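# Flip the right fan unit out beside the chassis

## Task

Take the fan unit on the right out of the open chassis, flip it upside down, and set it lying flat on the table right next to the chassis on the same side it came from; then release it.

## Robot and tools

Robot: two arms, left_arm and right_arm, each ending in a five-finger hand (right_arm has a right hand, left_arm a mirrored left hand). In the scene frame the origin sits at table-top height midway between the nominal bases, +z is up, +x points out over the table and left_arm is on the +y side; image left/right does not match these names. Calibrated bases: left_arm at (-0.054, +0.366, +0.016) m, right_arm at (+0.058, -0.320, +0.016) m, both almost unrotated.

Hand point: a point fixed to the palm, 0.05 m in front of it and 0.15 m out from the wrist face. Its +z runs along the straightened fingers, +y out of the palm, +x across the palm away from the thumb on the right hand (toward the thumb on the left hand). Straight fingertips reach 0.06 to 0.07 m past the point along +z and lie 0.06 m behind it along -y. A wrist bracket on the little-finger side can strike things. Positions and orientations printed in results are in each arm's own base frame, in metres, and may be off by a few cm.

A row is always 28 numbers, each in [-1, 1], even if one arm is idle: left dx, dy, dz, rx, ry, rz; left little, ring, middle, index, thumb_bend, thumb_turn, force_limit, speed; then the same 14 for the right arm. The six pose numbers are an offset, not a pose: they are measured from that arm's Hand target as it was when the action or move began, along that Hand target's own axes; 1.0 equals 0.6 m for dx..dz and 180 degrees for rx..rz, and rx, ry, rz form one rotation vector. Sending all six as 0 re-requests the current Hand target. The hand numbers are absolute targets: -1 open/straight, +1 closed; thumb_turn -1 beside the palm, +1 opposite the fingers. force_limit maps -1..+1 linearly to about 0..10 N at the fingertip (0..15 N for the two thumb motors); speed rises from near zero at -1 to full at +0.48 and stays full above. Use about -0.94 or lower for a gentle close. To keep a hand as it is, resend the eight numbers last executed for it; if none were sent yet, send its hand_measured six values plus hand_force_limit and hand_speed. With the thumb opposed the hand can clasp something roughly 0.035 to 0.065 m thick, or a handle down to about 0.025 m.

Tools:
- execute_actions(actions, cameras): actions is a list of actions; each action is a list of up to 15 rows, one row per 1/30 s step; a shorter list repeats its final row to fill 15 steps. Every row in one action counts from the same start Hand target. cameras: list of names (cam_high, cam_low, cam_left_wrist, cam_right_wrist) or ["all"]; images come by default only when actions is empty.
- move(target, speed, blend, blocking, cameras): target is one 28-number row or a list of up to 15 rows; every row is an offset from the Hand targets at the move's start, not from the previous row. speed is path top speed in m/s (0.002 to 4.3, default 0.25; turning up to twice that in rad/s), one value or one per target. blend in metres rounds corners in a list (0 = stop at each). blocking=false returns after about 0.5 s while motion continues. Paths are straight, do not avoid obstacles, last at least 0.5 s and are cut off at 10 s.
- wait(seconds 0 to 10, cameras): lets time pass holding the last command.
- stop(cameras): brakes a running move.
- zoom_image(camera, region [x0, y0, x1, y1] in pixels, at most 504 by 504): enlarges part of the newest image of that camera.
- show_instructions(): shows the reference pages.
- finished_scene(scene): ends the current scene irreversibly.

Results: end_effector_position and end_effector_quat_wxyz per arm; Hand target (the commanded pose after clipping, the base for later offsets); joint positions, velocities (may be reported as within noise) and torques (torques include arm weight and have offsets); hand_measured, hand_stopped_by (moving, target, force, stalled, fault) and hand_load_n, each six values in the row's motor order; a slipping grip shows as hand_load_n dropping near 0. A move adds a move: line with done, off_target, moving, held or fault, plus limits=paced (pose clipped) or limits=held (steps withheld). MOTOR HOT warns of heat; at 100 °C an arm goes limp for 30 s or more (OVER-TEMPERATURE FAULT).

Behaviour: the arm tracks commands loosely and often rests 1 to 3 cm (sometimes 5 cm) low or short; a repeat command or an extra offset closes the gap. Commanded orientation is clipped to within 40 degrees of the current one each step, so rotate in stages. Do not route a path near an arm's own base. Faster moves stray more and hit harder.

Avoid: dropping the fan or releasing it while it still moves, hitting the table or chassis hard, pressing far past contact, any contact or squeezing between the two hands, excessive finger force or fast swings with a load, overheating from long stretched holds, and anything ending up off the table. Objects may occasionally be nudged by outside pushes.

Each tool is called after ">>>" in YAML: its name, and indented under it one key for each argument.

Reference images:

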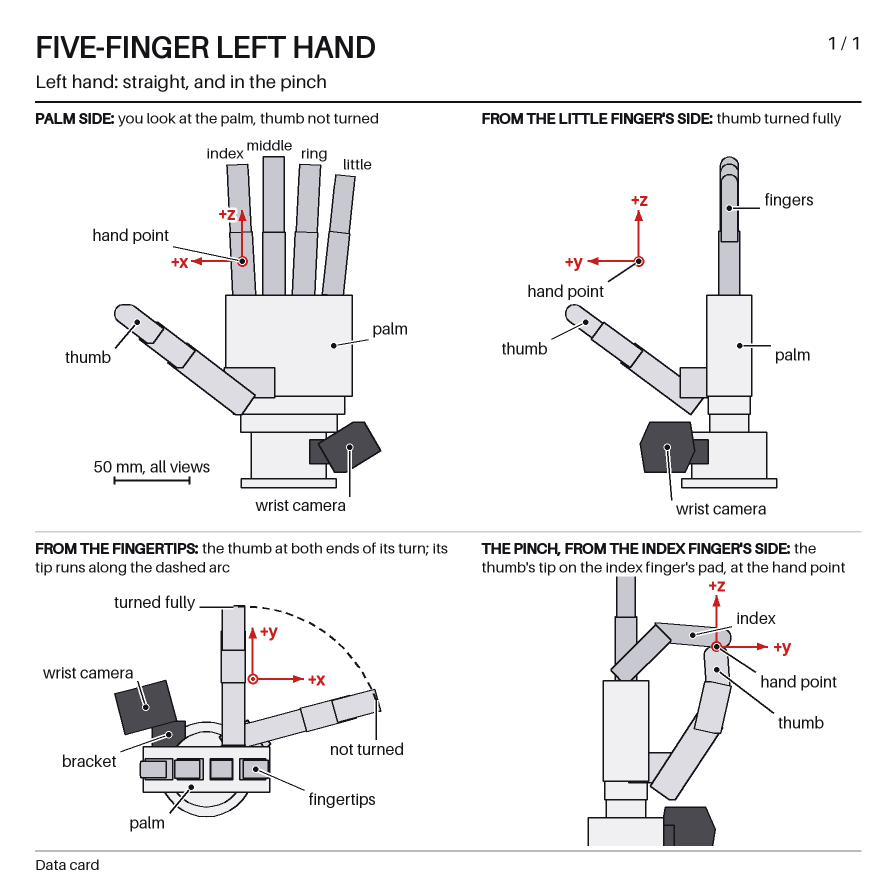

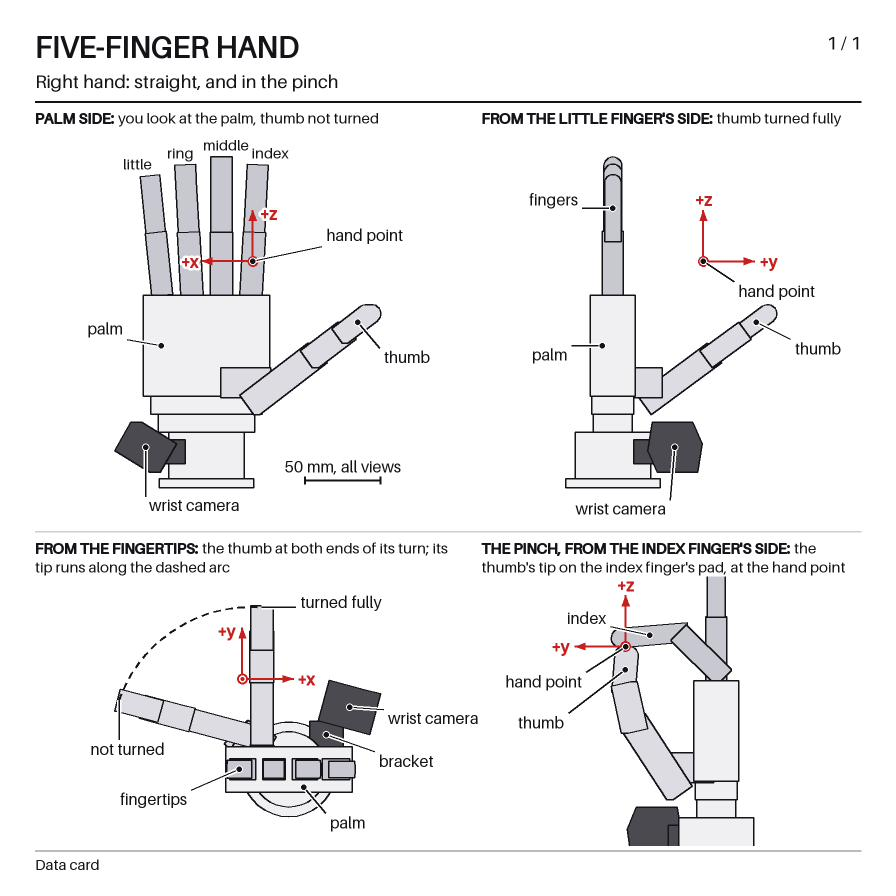

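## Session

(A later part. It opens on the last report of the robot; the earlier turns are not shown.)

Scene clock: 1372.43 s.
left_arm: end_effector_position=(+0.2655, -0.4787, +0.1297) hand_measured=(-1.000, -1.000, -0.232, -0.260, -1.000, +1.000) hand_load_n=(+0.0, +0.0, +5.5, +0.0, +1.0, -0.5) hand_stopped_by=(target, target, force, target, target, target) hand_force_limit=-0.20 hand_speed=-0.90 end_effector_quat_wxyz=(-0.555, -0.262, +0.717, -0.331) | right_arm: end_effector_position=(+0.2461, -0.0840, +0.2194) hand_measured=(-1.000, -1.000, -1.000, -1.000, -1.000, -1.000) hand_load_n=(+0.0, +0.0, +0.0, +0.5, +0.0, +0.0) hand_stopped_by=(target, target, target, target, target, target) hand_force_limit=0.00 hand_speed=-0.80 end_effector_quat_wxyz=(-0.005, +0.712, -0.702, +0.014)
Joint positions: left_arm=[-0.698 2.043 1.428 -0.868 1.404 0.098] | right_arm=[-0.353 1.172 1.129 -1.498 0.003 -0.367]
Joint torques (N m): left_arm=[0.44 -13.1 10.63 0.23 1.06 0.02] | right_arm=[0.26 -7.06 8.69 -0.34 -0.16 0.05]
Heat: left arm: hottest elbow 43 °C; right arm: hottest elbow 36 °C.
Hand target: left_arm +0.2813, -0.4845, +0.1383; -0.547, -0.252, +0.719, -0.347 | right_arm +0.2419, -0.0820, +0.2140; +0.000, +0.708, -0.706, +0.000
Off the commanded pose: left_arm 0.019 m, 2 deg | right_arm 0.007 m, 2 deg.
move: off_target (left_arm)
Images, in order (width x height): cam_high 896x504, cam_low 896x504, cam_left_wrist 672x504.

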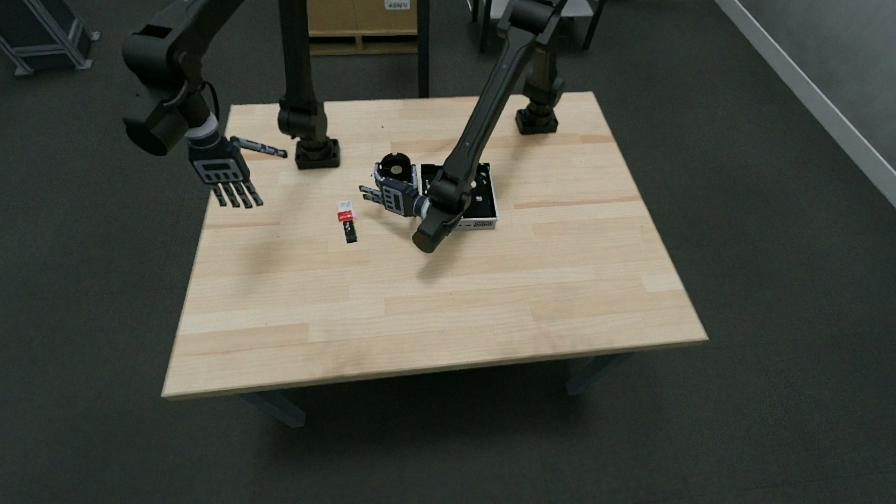

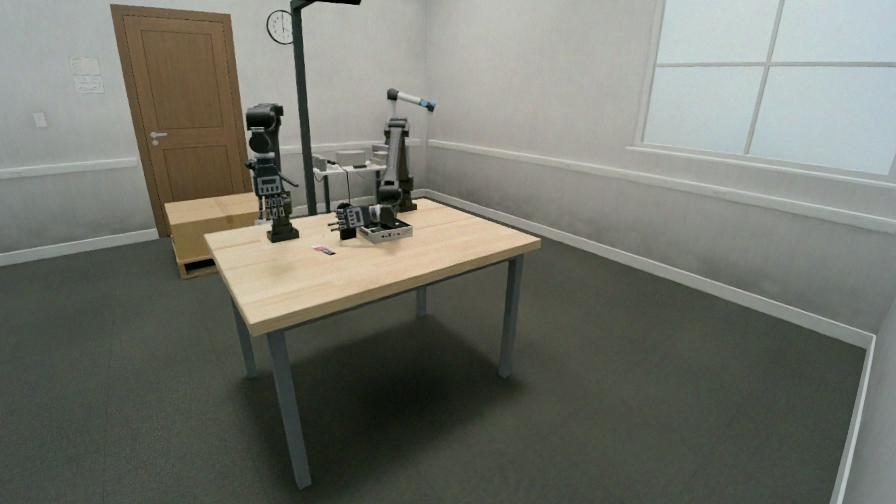

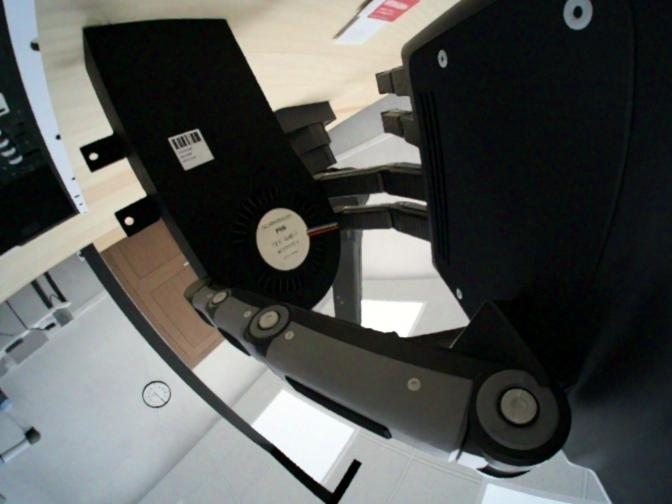

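>>> move:
  target:
    - [0.0017, 0.0048, 0.0035, 0,-0.039,0.0541, -1,-1,0.05,-0.26,-1,1,-0.2,-0.9, 0,0,0,0,0,0,-1,-1,-1,-1,-1,-1,0,-0.8]
  speed: 0.1
  cameras: ["cam_left_wrist"]

Scene clock: 1386.03 s.
left_arm: end_effector_position=(+0.2739, -0.4814, +0.1294) hand_measured=(-1.000, -1.000, -0.232, -0.260, -1.000, +1.000) hand_load_n=(+0.0, +0.0, +4.5, +0.5, +0.5, +1.5) hand_stopped_by=(target, target, force, target, target, target) hand_force_limit=-0.20 hand_speed=-0.90 end_effector_quat_wxyz=(-0.486, -0.233, +0.763, -0.357) | right_arm: end_effector_position=(+0.2461, -0.0840, +0.2194) hand_measured=(-1.000, -1.000, -1.000, -1.000, -1.000, -1.000) hand_load_n=(+0.0, +0.0, +0.0, +0.0, +0.0, +0.0) hand_stopped_by=(target, target, target, target, target, target) hand_force_limit=0.00 hand_speed=-0.80 end_effector_quat_wxyz=(-0.005, +0.712, -0.702, +0.014)
Joint positions: left_arm=[-0.697 1.989 1.428 -0.816 1.29 0.136] | right_arm=[-0.353 1.172 1.129 -1.498 0.003 -0.367]
Joint torques (N m): left_arm=[-0.73 -14.74 8.18 0.98 0.63 0.14] | right_arm=[0.73 -6.42 8.59 -0.16 -0.12 0.06]
Heat: left arm: hottest elbow 44 °C; right arm: hottest elbow 36 °C.
Hand target: left_arm +0.2775, -0.4844, +0.1383; -0.471, -0.210, +0.770, -0.376 | right_arm +0.2419, -0.0820, +0.2140; +0.000, +0.708, -0.706, +0.000
Off the commanded pose: left_arm 0.010 m, 4 deg | right_arm 0.007 m, 2 deg.
move: off_target (left_arm)
Images, in order (width x height): cam_left_wrist 672x504.

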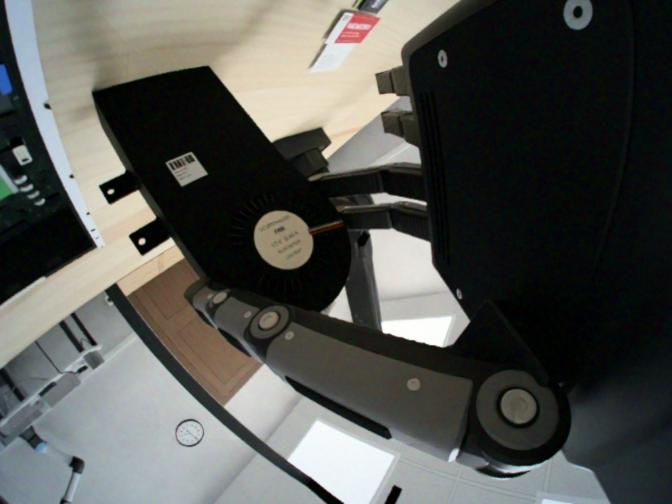

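>>> wait:
  seconds: 0
  cameras: ["cam_high", "cam_low"]

>>> zoom_image:
  camera: "cam_low"
  region: [300, 190, 380, 250]

>>> zoom_image:
  camera: "cam_high"
  region: [350, 100, 450, 200]

Scene clock: 1389.37 s.
left_arm: end_effector_position=(+0.2739, -0.4814, +0.1294) hand_measured=(-1.000, -1.000, -0.232, -0.260, -1.000, +1.000) hand_load_n=(+0.0, +0.0, +4.5, +0.5, +1.0, +1.5) hand_stopped_by=(target, target, force, target, target, target) hand_force_limit=-0.20 hand_speed=-0.90 end_effector_quat_wxyz=(-0.486, -0.233, +0.763, -0.357) | right_arm: end_effector_position=(+0.2461, -0.0840, +0.2194) hand_measured=(-1.000, -1.000, -1.000, -1.000, -1.000, -1.000) hand_load_n=(+0.0, -0.5, +0.0, +0.0, +0.0, +0.5) hand_stopped_by=(target, target, target, target, target, target) hand_force_limit=0.00 hand_speed=-0.80 end_effector_quat_wxyz=(-0.005, +0.712, -0.702, +0.014)
Joint positions: left_arm=[-0.697 1.989 1.428 -0.816 1.29 0.136] | right_arm=[-0.353 1.172 1.129 -1.498 0.003 -0.367]
Joint torques (N m): left_arm=[-0.73 -14.74 8.17 0.96 0.63 0.14] | right_arm=[0.97 -6.95 8.65 -0.17 -0.12 0.06]
Heat: left arm: hottest elbow 44 °C; right arm: hottest elbow 36 °C.
Hand target: left_arm +0.2775, -0.4844, +0.1383; -0.471, -0.210, +0.770, -0.376 | right_arm +0.2419, -0.0820, +0.2140; +0.000, +0.708, -0.706, +0.000
Off the commanded pose: left_arm 0.010 m, 4 deg | right_arm 0.007 m, 2 deg.
Images, in order (width x height): cam_high 896x504, cam_low 896x504.

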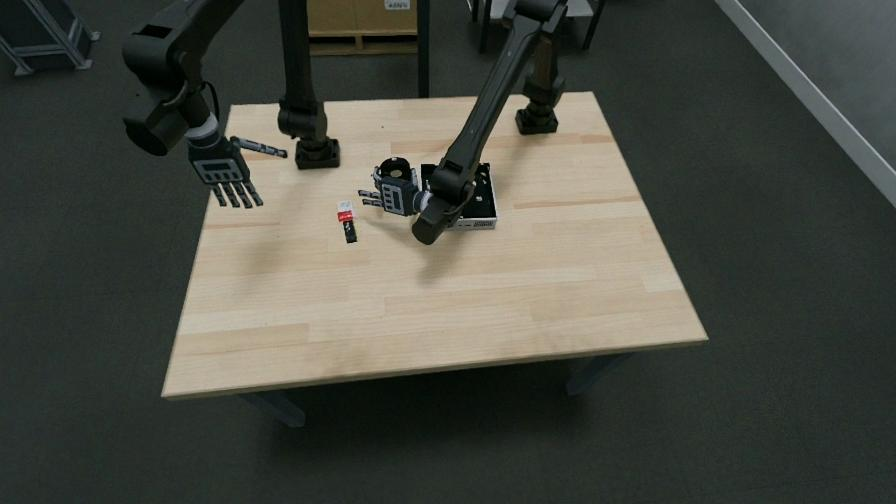

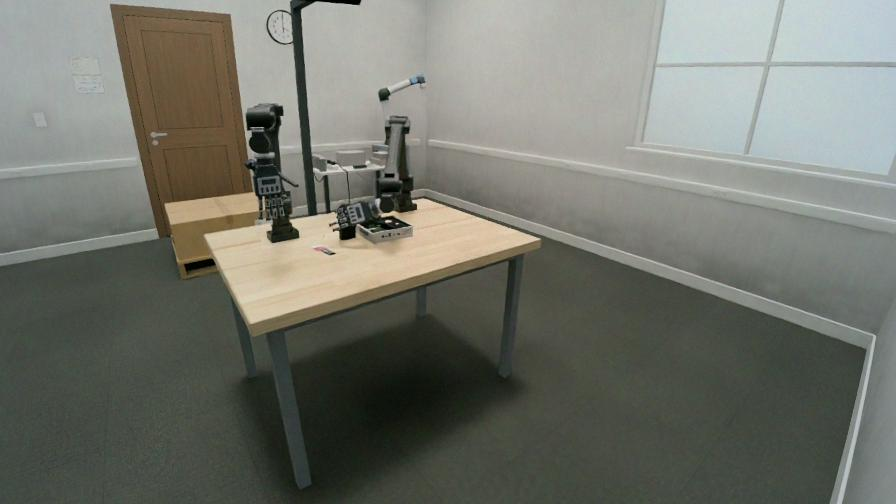

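Scaled by 6.300 from the camera's 896x504 image, which has a finer 1280x720 frame.

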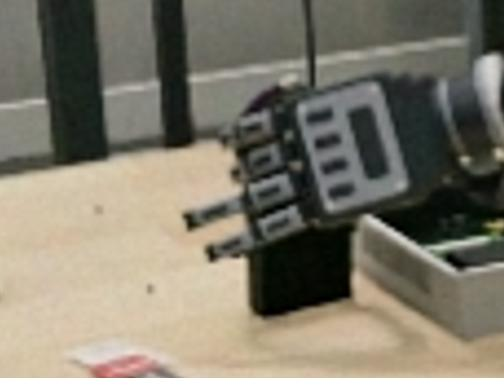

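Scaled by 5.040 from the camera's 896x504 image, which has a finer 1280x720 frame.

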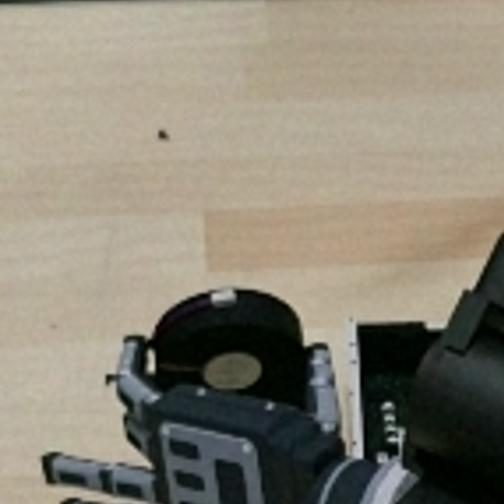

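>>> move:
  target:
    - [0.013, 0.0199, 0.0144, 0,-0.065,0.0901, -1,-1,0.05,-0.26,-1,1,-0.2,-0.9, 0,0,0,0,0,0,-1,-1,-1,-1,-1,-1,0,-0.8]
  speed: 0.1
  cameras: ["cam_left_wrist","cam_high","cam_low"]

>>> zoom_image:
  camera: "cam_high"
  region: [350, 100, 450, 200]

>>> zoom_image:
  camera: "cam_low"
  region: [300, 190, 380, 250]

Scene clock: 1399.40 s.
left_arm: end_effector_position=(+0.2624, -0.4794, +0.1313) hand_measured=(-1.000, -1.000, -0.232, -0.260, -1.000, +1.000) hand_load_n=(+0.0, +0.0, +4.5, +0.5, +0.5, +2.0) hand_stopped_by=(target, target, force, target, target, target) hand_force_limit=-0.20 hand_speed=-0.90 end_effector_quat_wxyz=(-0.346, -0.160, +0.832, -0.402) | right_arm: end_effector_position=(+0.2461, -0.0840, +0.2194) hand_measured=(-1.000, -1.000, -1.000, -1.000, -1.000, -1.000) hand_load_n=(+0.0, +0.5, +0.0, +0.0, +0.0, +0.0) hand_stopped_by=(target, target, target, target, target, target) hand_force_limit=0.00 hand_speed=-0.80 end_effector_quat_wxyz=(-0.005, +0.712, -0.702, +0.014)
Joint positions: left_arm=[-0.735 1.82 1.315 -0.654 1.074 0.209] | right_arm=[-0.353 1.172 1.129 -1.498 0.003 -0.367]
Joint torques (N m): left_arm=[-1.49 -13.39 7.98 1.31 0.54 0.14] | right_arm=[0.97 -6.3 8.57 -0.25 -0.11 0.07]
Heat: left arm: hottest elbow 43 °C; right arm: hottest elbow 36 °C.
Hand target: left_arm +0.2609, -0.4833, +0.1383; -0.333, -0.137, +0.835, -0.415 | right_arm +0.2419, -0.0820, +0.2140; +0.000, +0.708, -0.706, +0.000
Off the commanded pose: left_arm 0.008 m, 3 deg | right_arm 0.007 m, 2 deg.
move: off_target (left_arm)
Images, in order (width x height): cam_high 896x504, cam_low 896x504, cam_left_wrist 672x504.

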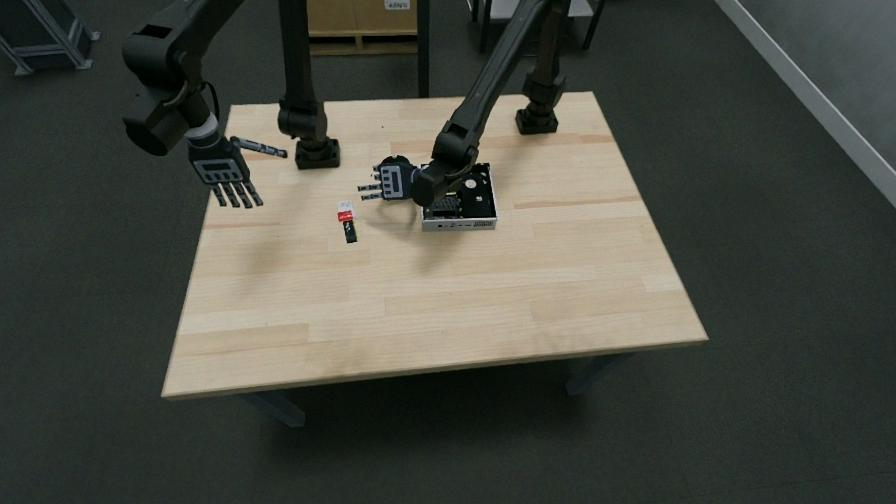

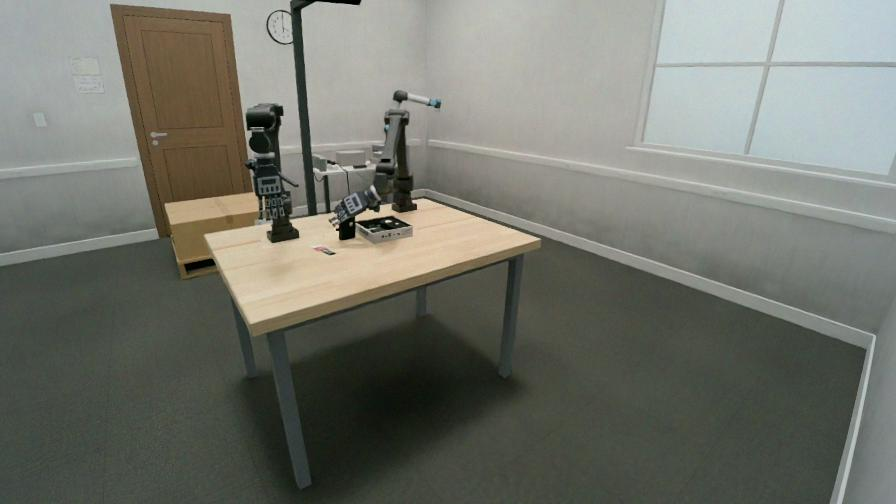

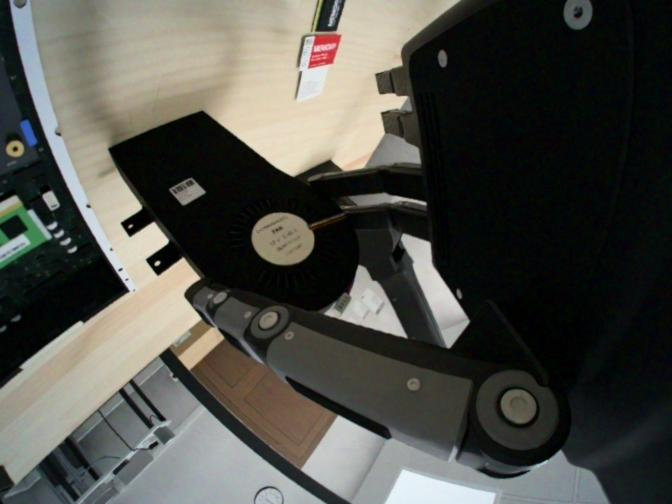

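Scaled by 5.040 from the camera's 896x504 image, which has a finer 1280x720 frame.

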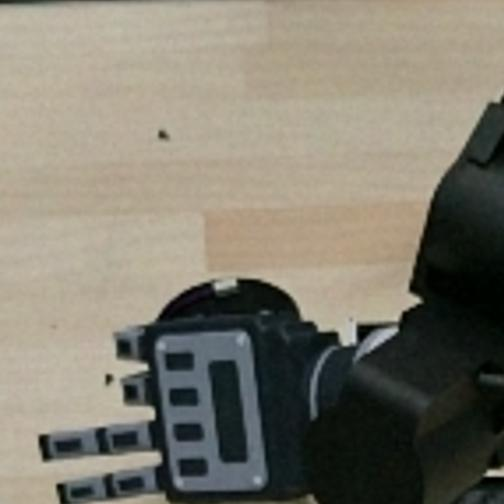

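Scaled by 6.300 from the camera's 896x504 image, which has a finer 1280x720 frame.

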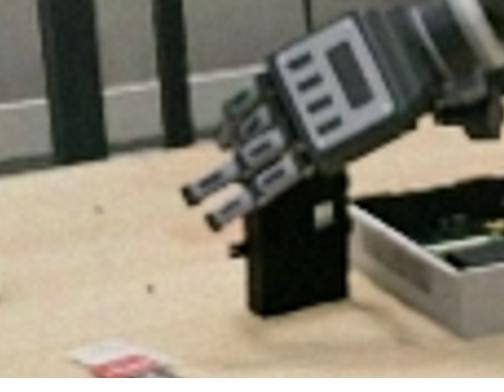

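>>> move:
  target:
    - [0.0087, 0.0063, 0.0046, 0,-0.0715,0.099, -1,-1,0.05,-0.26,-1,1,-0.2,-0.9, 0,0,0,0,0,0,-1,-1,-1,-1,-1,-1,0,-0.8]
  speed: 0.1
  cameras: ["cam_left_wrist","cam_high","cam_low"]

>>> zoom_image:
  camera: "cam_high"
  region: [350, 100, 450, 200]

>>> zoom_image:
  camera: "cam_low"
  region: [300, 190, 380, 250]

Scene clock: 1407.77 s.
left_arm: end_effector_position=(+0.2549, -0.4779, +0.1303) hand_measured=(-1.000, -1.000, -0.232, -0.260, -1.000, +1.000) hand_load_n=(+0.0, +0.0, +4.0, +0.0, +0.5, +1.5) hand_stopped_by=(target, target, force, target, target, target) hand_force_limit=-0.20 hand_speed=-0.90 end_effector_quat_wxyz=(-0.183, -0.073, +0.880, -0.432) | right_arm: end_effector_position=(+0.2461, -0.0840, +0.2194) hand_measured=(-1.000, -1.000, -1.000, -1.000, -1.000, -1.000) hand_load_n=(+0.0, +0.0, +0.0, +0.0, +0.0, +0.0) hand_stopped_by=(target, target, target, target, target, target) hand_force_limit=0.00 hand_speed=-0.80 end_effector_quat_wxyz=(-0.005, +0.712, -0.702, +0.014)
Joint positions: left_arm=[-0.801 1.653 1.192 -0.506 0.823 0.333] | right_arm=[-0.353 1.172 1.129 -1.498 0.003 -0.367]
Joint torques (N m): left_arm=[-1.32 -11.75 8.49 1.61 0.38 0.12] | right_arm=[0.85 -7 8.64 -0.27 -0.16 0.05]
Heat: left arm: hottest elbow 43 °C; right arm: hottest elbow 36 °C.
Hand target: left_arm +0.2540, -0.4829, +0.1385; -0.169, -0.052, +0.878, -0.444 | right_arm +0.2419, -0.0820, +0.2140; +0.000, +0.708, -0.706, +0.000
Off the commanded pose: left_arm 0.010 m, 3 deg | right_arm 0.007 m, 2 deg.
move: off_target (left_arm)
Images, in order (width x height): cam_high 896x504, cam_low 896x504, cam_left_wrist 672x504.

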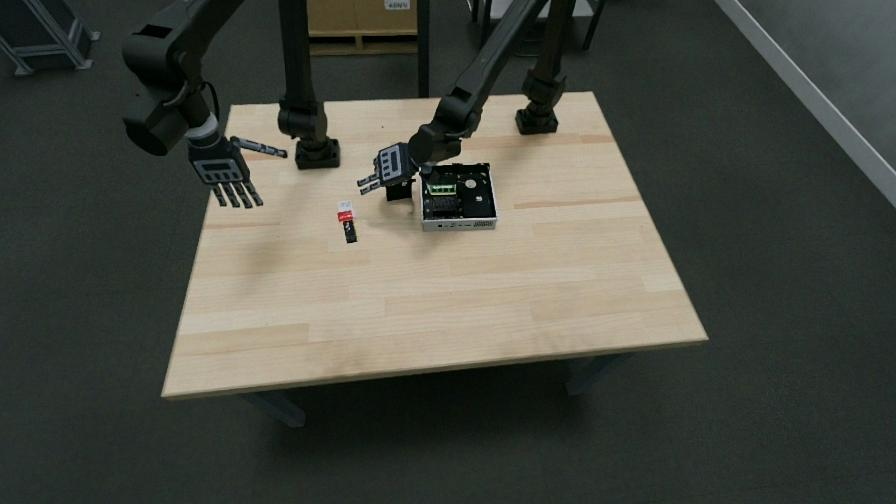

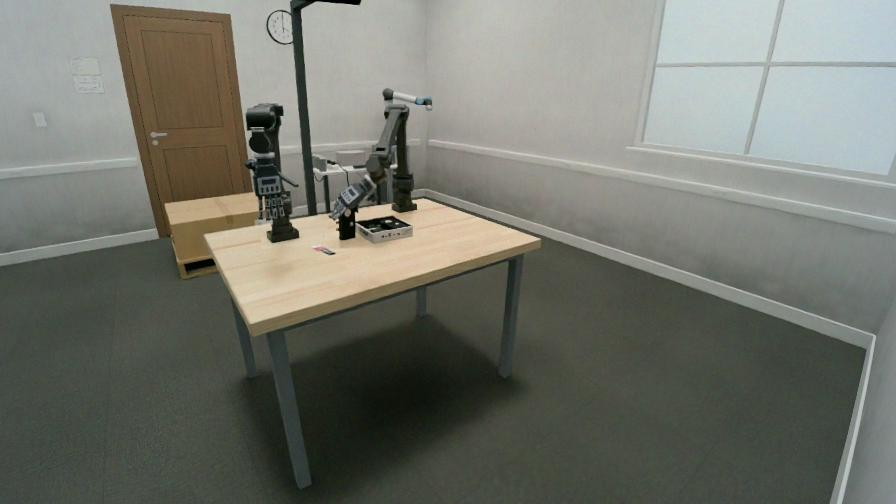

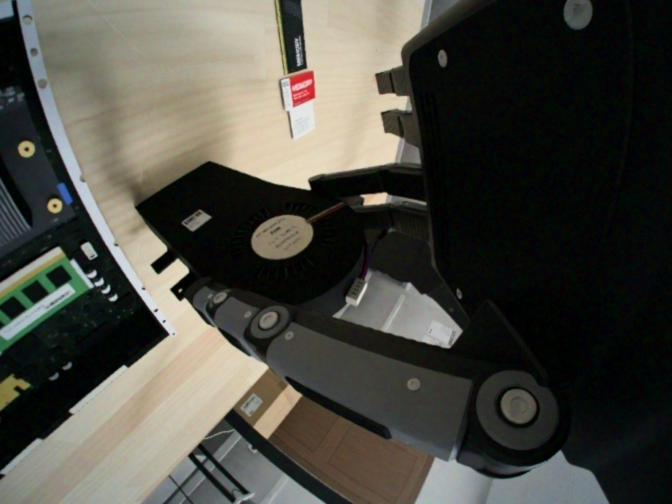

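Scaled by 5.040 from the camera's 896x504 image, which has a finer 1280x720 frame.

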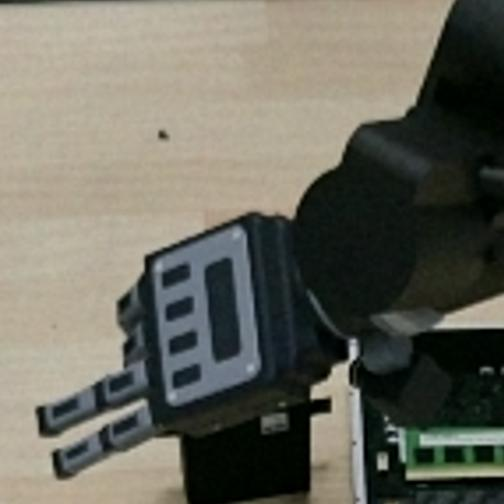

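Scaled by 6.300 from the camera's 896x504 image, which has a finer 1280x720 frame.

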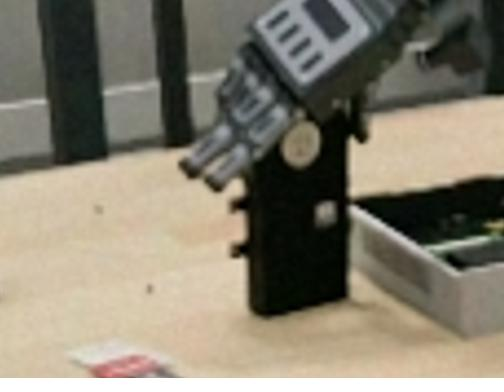

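>>> move:
  target:
    - [0,0,0, 0,0,0, -1,-1,0.1,-0.26,-1,1,0.05,-0.9, 0,0,0,0,0,0,-1,-1,-1,-1,-1,-1,0,-0.8]
    - [-0.0618, -0.0203, -0.0146, 0,0,0, -1,-1,0.1,-0.26,-1,1,0.05,-0.9, 0,0,0,0,0,0,-1,-1,-1,-1,-1,-1,0,-0.8]
  speed: 0.06
  cameras: ["cam_left_wrist","cam_low"]

>>> zoom_image:
  camera: "cam_low"
  region: [300, 190, 380, 250]

Scene clock: 1433.13 s.
left_arm: end_effector_position=(+0.2785, -0.4762, +0.1269) hand_measured=(-1.000, -1.000, -0.224, -0.260, -1.000, +1.000) hand_load_n=(+0.0, +0.0, +7.0, +0.0, +1.0, +1.0) hand_stopped_by=(target, target, force, target, target, target) hand_force_limit=0.05 hand_speed=-0.90 end_effector_quat_wxyz=(-0.183, -0.064, +0.881, -0.432) | right_arm: end_effector_position=(+0.2461, -0.0840, +0.2194) hand_measured=(-1.000, -1.000, -1.000, -1.000, -1.000, -1.000) hand_load_n=(+0.0, +0.0, +0.0, +0.0, +0.0, +0.0) hand_stopped_by=(target, target, target, target, target, target) hand_force_limit=0.00 hand_speed=-0.80 end_effector_quat_wxyz=(-0.005, +0.712, -0.702, +0.014)
Joint positions: left_arm=[-0.768 1.7 1.251 -0.559 0.847 0.4] | right_arm=[-0.353 1.172 1.129 -1.498 0.003 -0.367]
Joint torques (N m): left_arm=[0.26 -10.64 12.22 0.69 0.59 0.09] | right_arm=[0.91 -7.36 8.54 -0.25 -0.14 0.06]
Heat: left arm: hottest elbow 42 °C; right arm: hottest elbow 36 °C.
Hand target: left_arm +0.2939, -0.4855, +0.1397; -0.169, -0.052, +0.878, -0.444 | right_arm +0.2419, -0.0820, +0.2140; +0.000, +0.708, -0.706, +0.000
Off the commanded pose: left_arm 0.022 m, 2 deg | right_arm 0.007 m, 2 deg.
move: off_target (left_arm)
Images, in order (width x height): cam_low 896x504, cam_left_wrist 672x504.

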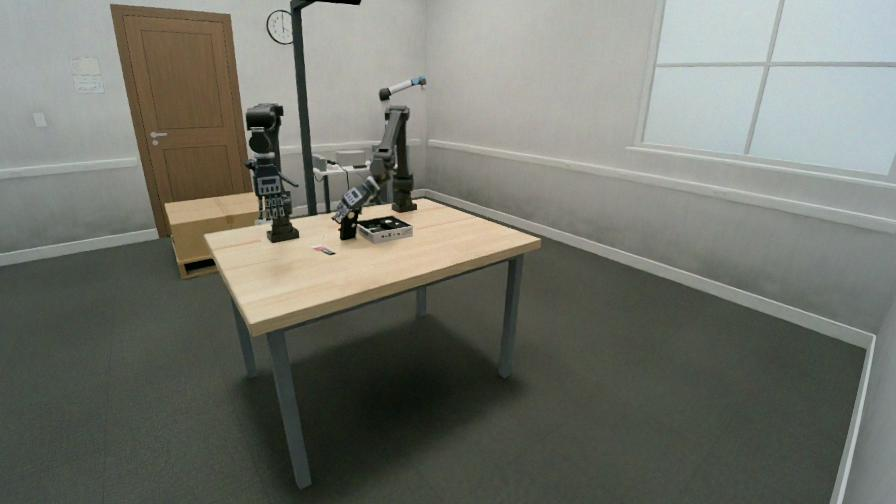

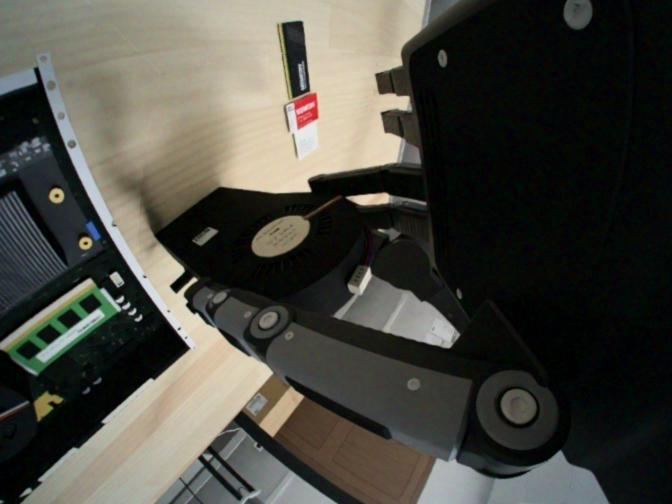

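Scaled by 6.300 from the camera's 896x504 image, which has a finer 1280x720 frame.

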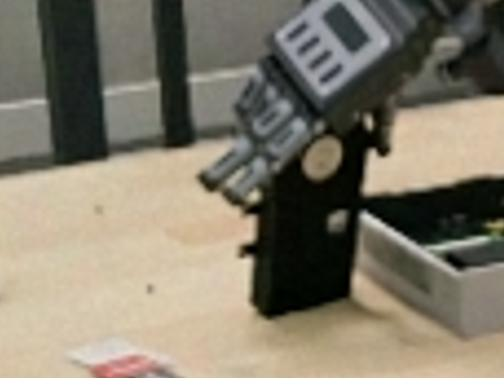

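>>> move:
  target:
    - [-0.0446, -0.0044, -0.0032, 0,0,0, -1,-1,0.1,-0.26,-1,1,0.05,-0.9, 0,0,0,0,0,0,-1,-1,-1,-1,-1,-1,0,-0.8]
  speed: 0.06
  cameras: ["cam_left_wrist","cam_low"]

>>> zoom_image:
  camera: "cam_low"
  region: [300, 190, 380, 250]

Scene clock: 1439.70 s.
left_arm: end_effector_position=(+0.3037, -0.4770, +0.1175) hand_measured=(-1.000, -1.000, -0.224, -0.260, -1.000, +1.000) hand_load_n=(+0.0, +0.0, +7.0, +0.5, +1.0, +0.5) hand_stopped_by=(target, target, force, target, target, target) hand_force_limit=0.05 hand_speed=-0.90 end_effector_quat_wxyz=(-0.184, -0.064, +0.882, -0.430) | right_arm: end_effector_position=(+0.2461, -0.0840, +0.2194) hand_measured=(-1.000, -1.000, -1.000, -1.000, -1.000, -1.000) hand_load_n=(+0.0, +0.0, +0.0, +0.0, +0.0, +0.0) hand_stopped_by=(target, target, target, target, target, target) hand_force_limit=0.00 hand_speed=-0.80 end_effector_quat_wxyz=(-0.005, +0.712, -0.702, +0.014)
Joint positions: left_arm=[-0.737 1.762 1.312 -0.596 0.863 0.443] | right_arm=[-0.353 1.172 1.129 -1.498 0.003 -0.367]
Joint torques (N m): left_arm=[-0.09 -11.58 12.49 0.68 0.67 0.09] | right_arm=[0.62 -6.95 8.46 -0.28 -0.12 0.04]
Heat: left arm: hottest elbow 43 °C; right arm: hottest elbow 36 °C.
Hand target: left_arm +0.3201, -0.4871, +0.1337; -0.169, -0.052, +0.878, -0.444 | right_arm +0.2419, -0.0820, +0.2140; +0.000, +0.708, -0.706, +0.000
Off the commanded pose: left_arm 0.025 m, 3 deg | right_arm 0.007 m, 2 deg.
move: off_target (left_arm)
Images, in order (width x height): cam_low 896x504, cam_left_wrist 672x504.

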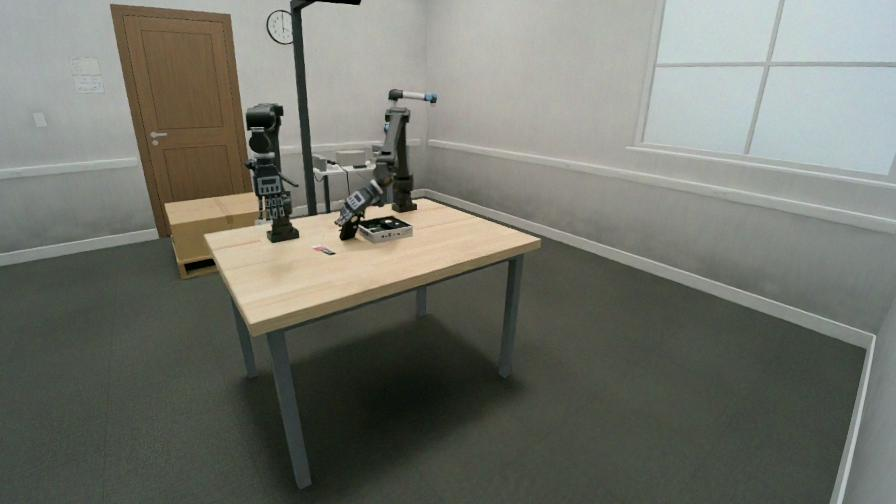

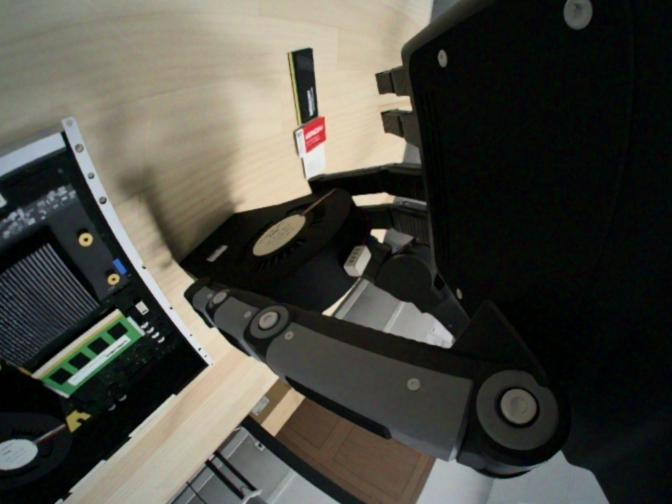

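Scaled by 6.300 from the camera's 896x504 image, which has a finer 1280x720 frame.

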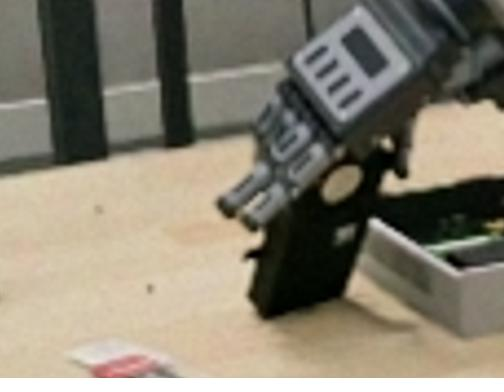

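>>> move:
  target:
    - [-0.0399, -0.0028, -0.0021, 0,0,0, -1,-1,0.1,-0.26,-1,1,0.05,-0.9, 0,0,0,0,0,0,-1,-1,-1,-1,-1,-1,0,-0.8]
  speed: 0.06
  cameras: ["cam_left_wrist","cam_low"]

>>> zoom_image:
  camera: "cam_low"
  region: [300, 190, 380, 250]

Scene clock: 1447.13 s.
left_arm: end_effector_position=(+0.3241, -0.4783, +0.1083) hand_measured=(-1.000, -1.000, -0.224, -0.260, -1.000, +1.000) hand_load_n=(+0.0, +0.0, +7.0, +0.5, +1.0, +1.0) hand_stopped_by=(target, target, force, target, target, target) hand_force_limit=0.05 hand_speed=-0.90 end_effector_quat_wxyz=(-0.187, -0.065, +0.882, -0.427) | right_arm: end_effector_position=(+0.2461, -0.0840, +0.2194) hand_measured=(-1.000, -1.000, -1.000, -1.000, -1.000, -1.000) hand_load_n=(+0.0, +0.0, +0.0, +0.0, +0.0, +0.0) hand_stopped_by=(target, target, target, target, target, target) hand_force_limit=0.00 hand_speed=-0.80 end_effector_quat_wxyz=(-0.005, +0.712, -0.702, +0.014)
Joint positions: left_arm=[-0.714 1.817 1.368 -0.631 0.875 0.477] | right_arm=[-0.353 1.172 1.129 -1.498 0.003 -0.367]
Joint torques (N m): left_arm=[0.15 -12.34 12.79 0.68 0.73 0.08] | right_arm=[0.09 -6.83 8.64 -0.16 -0.1 0.03]
Heat: left arm: hottest elbow 44 °C; right arm: hottest elbow 36 °C.
Hand target: left_arm +0.3433, -0.4885, +0.1274; -0.169, -0.052, +0.878, -0.444 | right_arm +0.2419, -0.0820, +0.2140; +0.000, +0.708, -0.706, +0.000
Off the commanded pose: left_arm 0.029 m, 3 deg | right_arm 0.007 m, 2 deg.
move: off_target (left_arm)
Images, in order (width x height): cam_low 896x504, cam_left_wrist 672x504.

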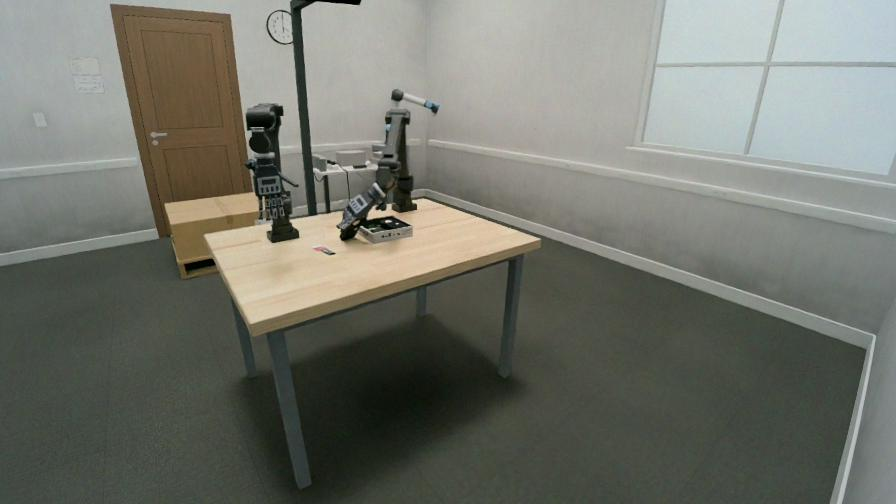

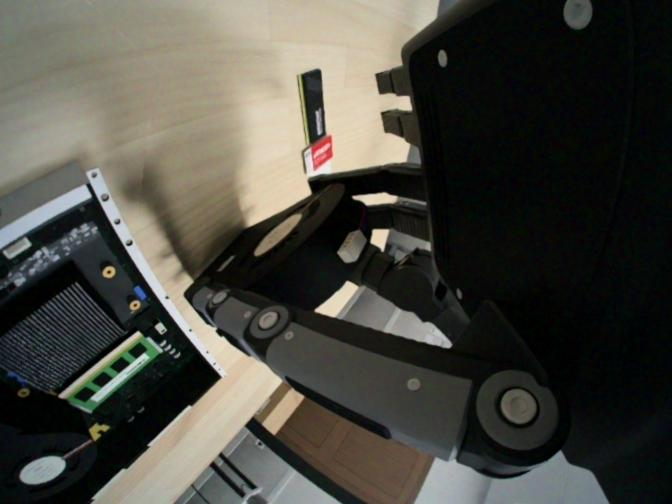

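Scaled by 6.300 from the camera's 896x504 image, which has a finer 1280x720 frame.

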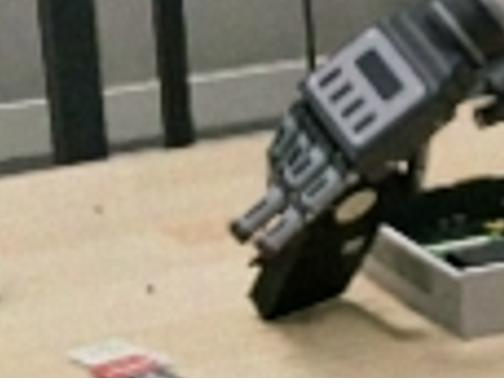

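>>> move:
  target:
    - [-0.0458, 0.0024, 0.008, 0,0,0, -1,-1,0.1,-0.26,-1,1,0.05,-0.9, 0,0,0,0,0,0,-1,-1,-1,-1,-1,-1,0,-0.8]
  speed: 0.06
  cameras: ["cam_left_wrist","cam_low"]

>>> zoom_image:
  camera: "cam_low"
  region: [300, 190, 380, 250]

Scene clock: 1457.00 s.
left_arm: end_effector_position=(+0.3478, -0.4833, +0.0946) hand_measured=(-1.000, -1.000, -0.224, -0.260, -1.000, +1.000) hand_load_n=(+0.0, +0.0, +7.5, +0.0, +1.0, +0.5) hand_stopped_by=(target, target, force, target, target, target) hand_force_limit=0.05 hand_speed=-0.90 end_effector_quat_wxyz=(-0.187, -0.065, +0.882, -0.427) | right_arm: end_effector_position=(+0.2461, -0.0840, +0.2194) hand_measured=(-1.000, -1.000, -1.000, -1.000, -1.000, -1.000) hand_load_n=(+0.0, +0.0, +0.0, +0.0, +0.0, +0.0) hand_stopped_by=(target, target, target, target, target, target) hand_force_limit=0.00 hand_speed=-0.80 end_effector_quat_wxyz=(-0.005, +0.712, -0.702, +0.014)
Joint positions: left_arm=[-0.694 1.885 1.433 -0.65 0.885 0.506] | right_arm=[-0.353 1.172 1.129 -1.498 0.003 -0.367]
Joint torques (N m): left_arm=[0.15 -13.33 12.74 0.65 0.75 0.04] | right_arm=[1.03 -6.71 8.55 -0.23 -0.11 0.06]
Heat: left arm: hottest elbow 46 °C; right arm: hottest elbow 36 °C.
Hand target: left_arm +0.3674, -0.4932, +0.1143; -0.169, -0.052, +0.878, -0.444 | right_arm +0.2419, -0.0820, +0.2140; +0.000, +0.708, -0.706, +0.000
Off the commanded pose: left_arm 0.030 m, 3 deg | right_arm 0.007 m, 2 deg.
move: off_target (left_arm)
Images, in order (width x height): cam_low 896x504, cam_left_wrist 672x504.

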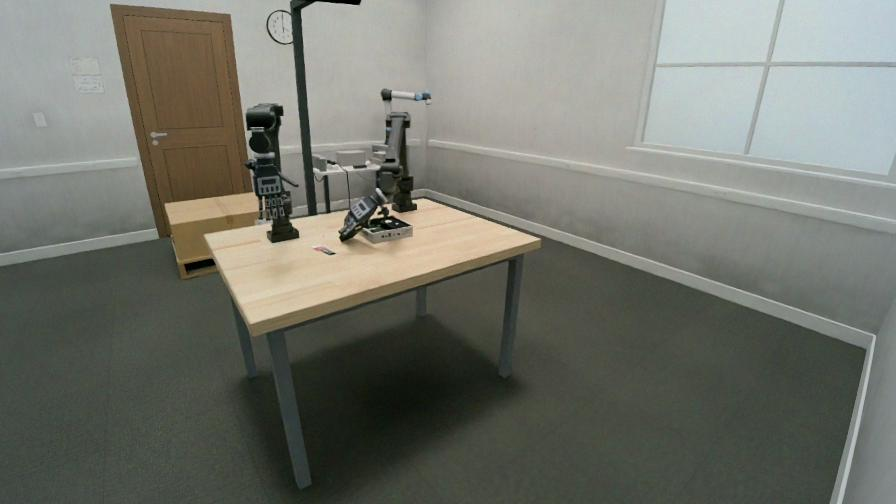

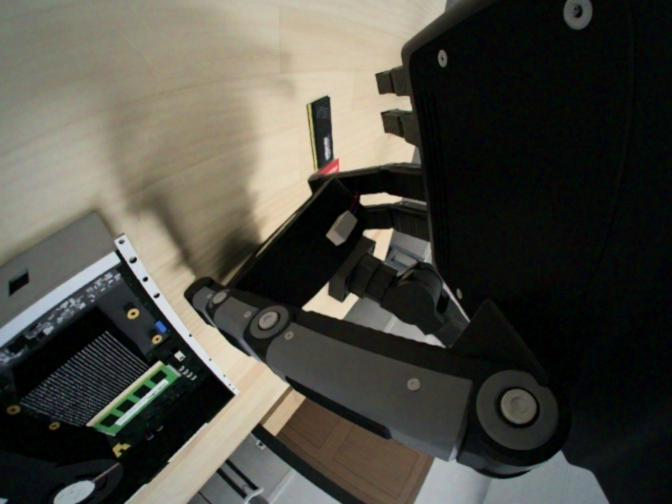

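Scaled by 6.300 from the camera's 896x504 image, which has a finer 1280x720 frame.

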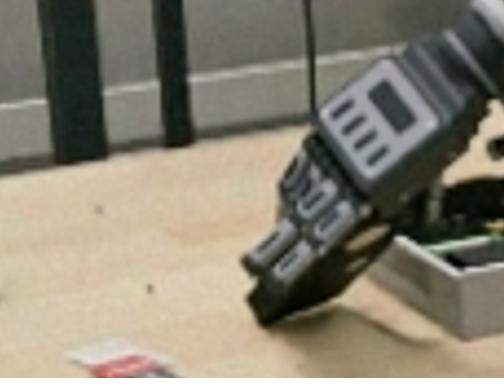

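>>> move:
  target:
    - [-0.0353, 0.0186, 0.0175, 0,0,0, -1,-1,0.1,-0.26,-1,1,0.05,-0.9, 0,0,0,0,0,0,-1,-1,-1,-1,-1,-1,0,-0.8]
  speed: 0.06
  cameras: ["cam_left_wrist","cam_low"]

>>> zoom_image:
  camera: "cam_low"
  region: [300, 190, 380, 250]

Scene clock: 1467.33 s.
left_arm: end_effector_position=(+0.3593, -0.4845, +0.0735) hand_measured=(-1.000, -1.000, -0.224, -0.260, -1.000, +1.000) hand_load_n=(+0.0, +0.0, +7.5, +0.5, +1.0, +0.5) hand_stopped_by=(target, target, force, target, target, target) hand_force_limit=0.05 hand_speed=-0.90 end_effector_quat_wxyz=(-0.193, -0.068, +0.883, -0.422) | right_arm: end_effector_position=(+0.2461, -0.0840, +0.2194) hand_measured=(-1.000, -1.000, -1.000, -1.000, -1.000, -1.000) hand_load_n=(+0.0, +0.0, +0.0, +0.0, +0.0, +0.0) hand_stopped_by=(target, target, target, target, target, target) hand_force_limit=0.00 hand_speed=-0.80 end_effector_quat_wxyz=(-0.005, +0.712, -0.702, +0.014)
Joint positions: left_arm=[-0.682 1.942 1.461 -0.65 0.89 0.522] | right_arm=[-0.353 1.172 1.129 -1.498 0.003 -0.367]
Joint torques (N m): left_arm=[0.15 -13.39 12.42 1.18 0.76 0.03] | right_arm=[0.38 -6.77 8.69 -0.25 -0.07 0.07]
Heat: left arm: hottest elbow 46 °C; right arm: hottest elbow 36 °C.
Hand target: left_arm +0.3820, -0.4960, +0.0926; -0.169, -0.052, +0.878, -0.444 | right_arm +0.2419, -0.0820, +0.2140; +0.000, +0.708, -0.706, +0.000
Off the commanded pose: left_arm 0.032 m, 4 deg | right_arm 0.007 m, 2 deg.
move: off_target (left_arm)
Images, in order (width x height): cam_low 896x504, cam_left_wrist 672x504.

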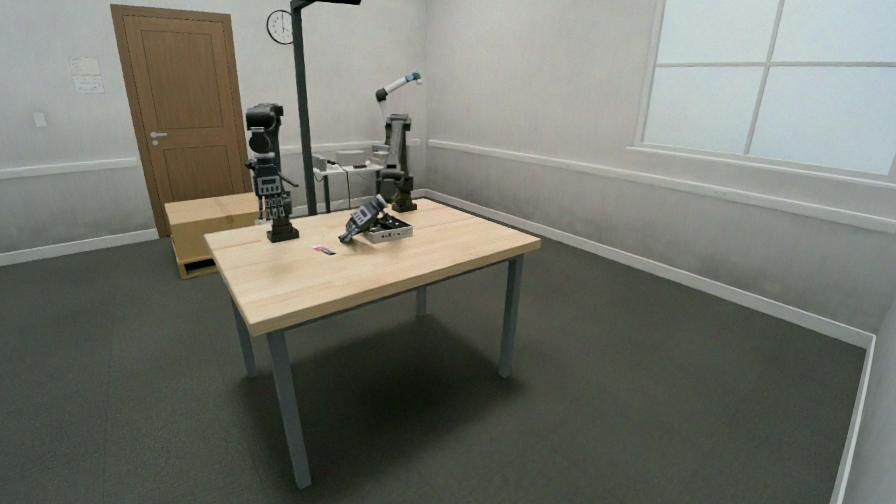

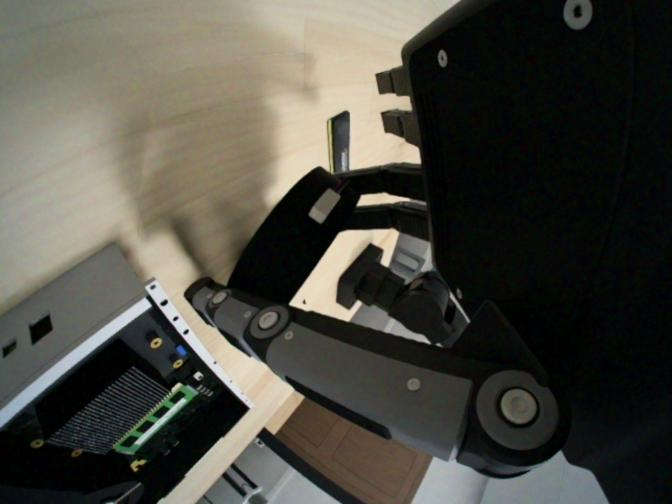

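Scaled by 6.300 from the camera's 896x504 image, which has a finer 1280x720 frame.

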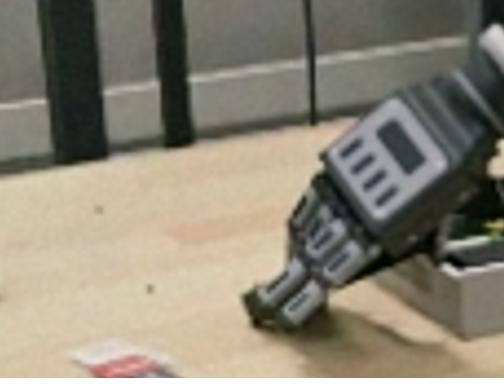

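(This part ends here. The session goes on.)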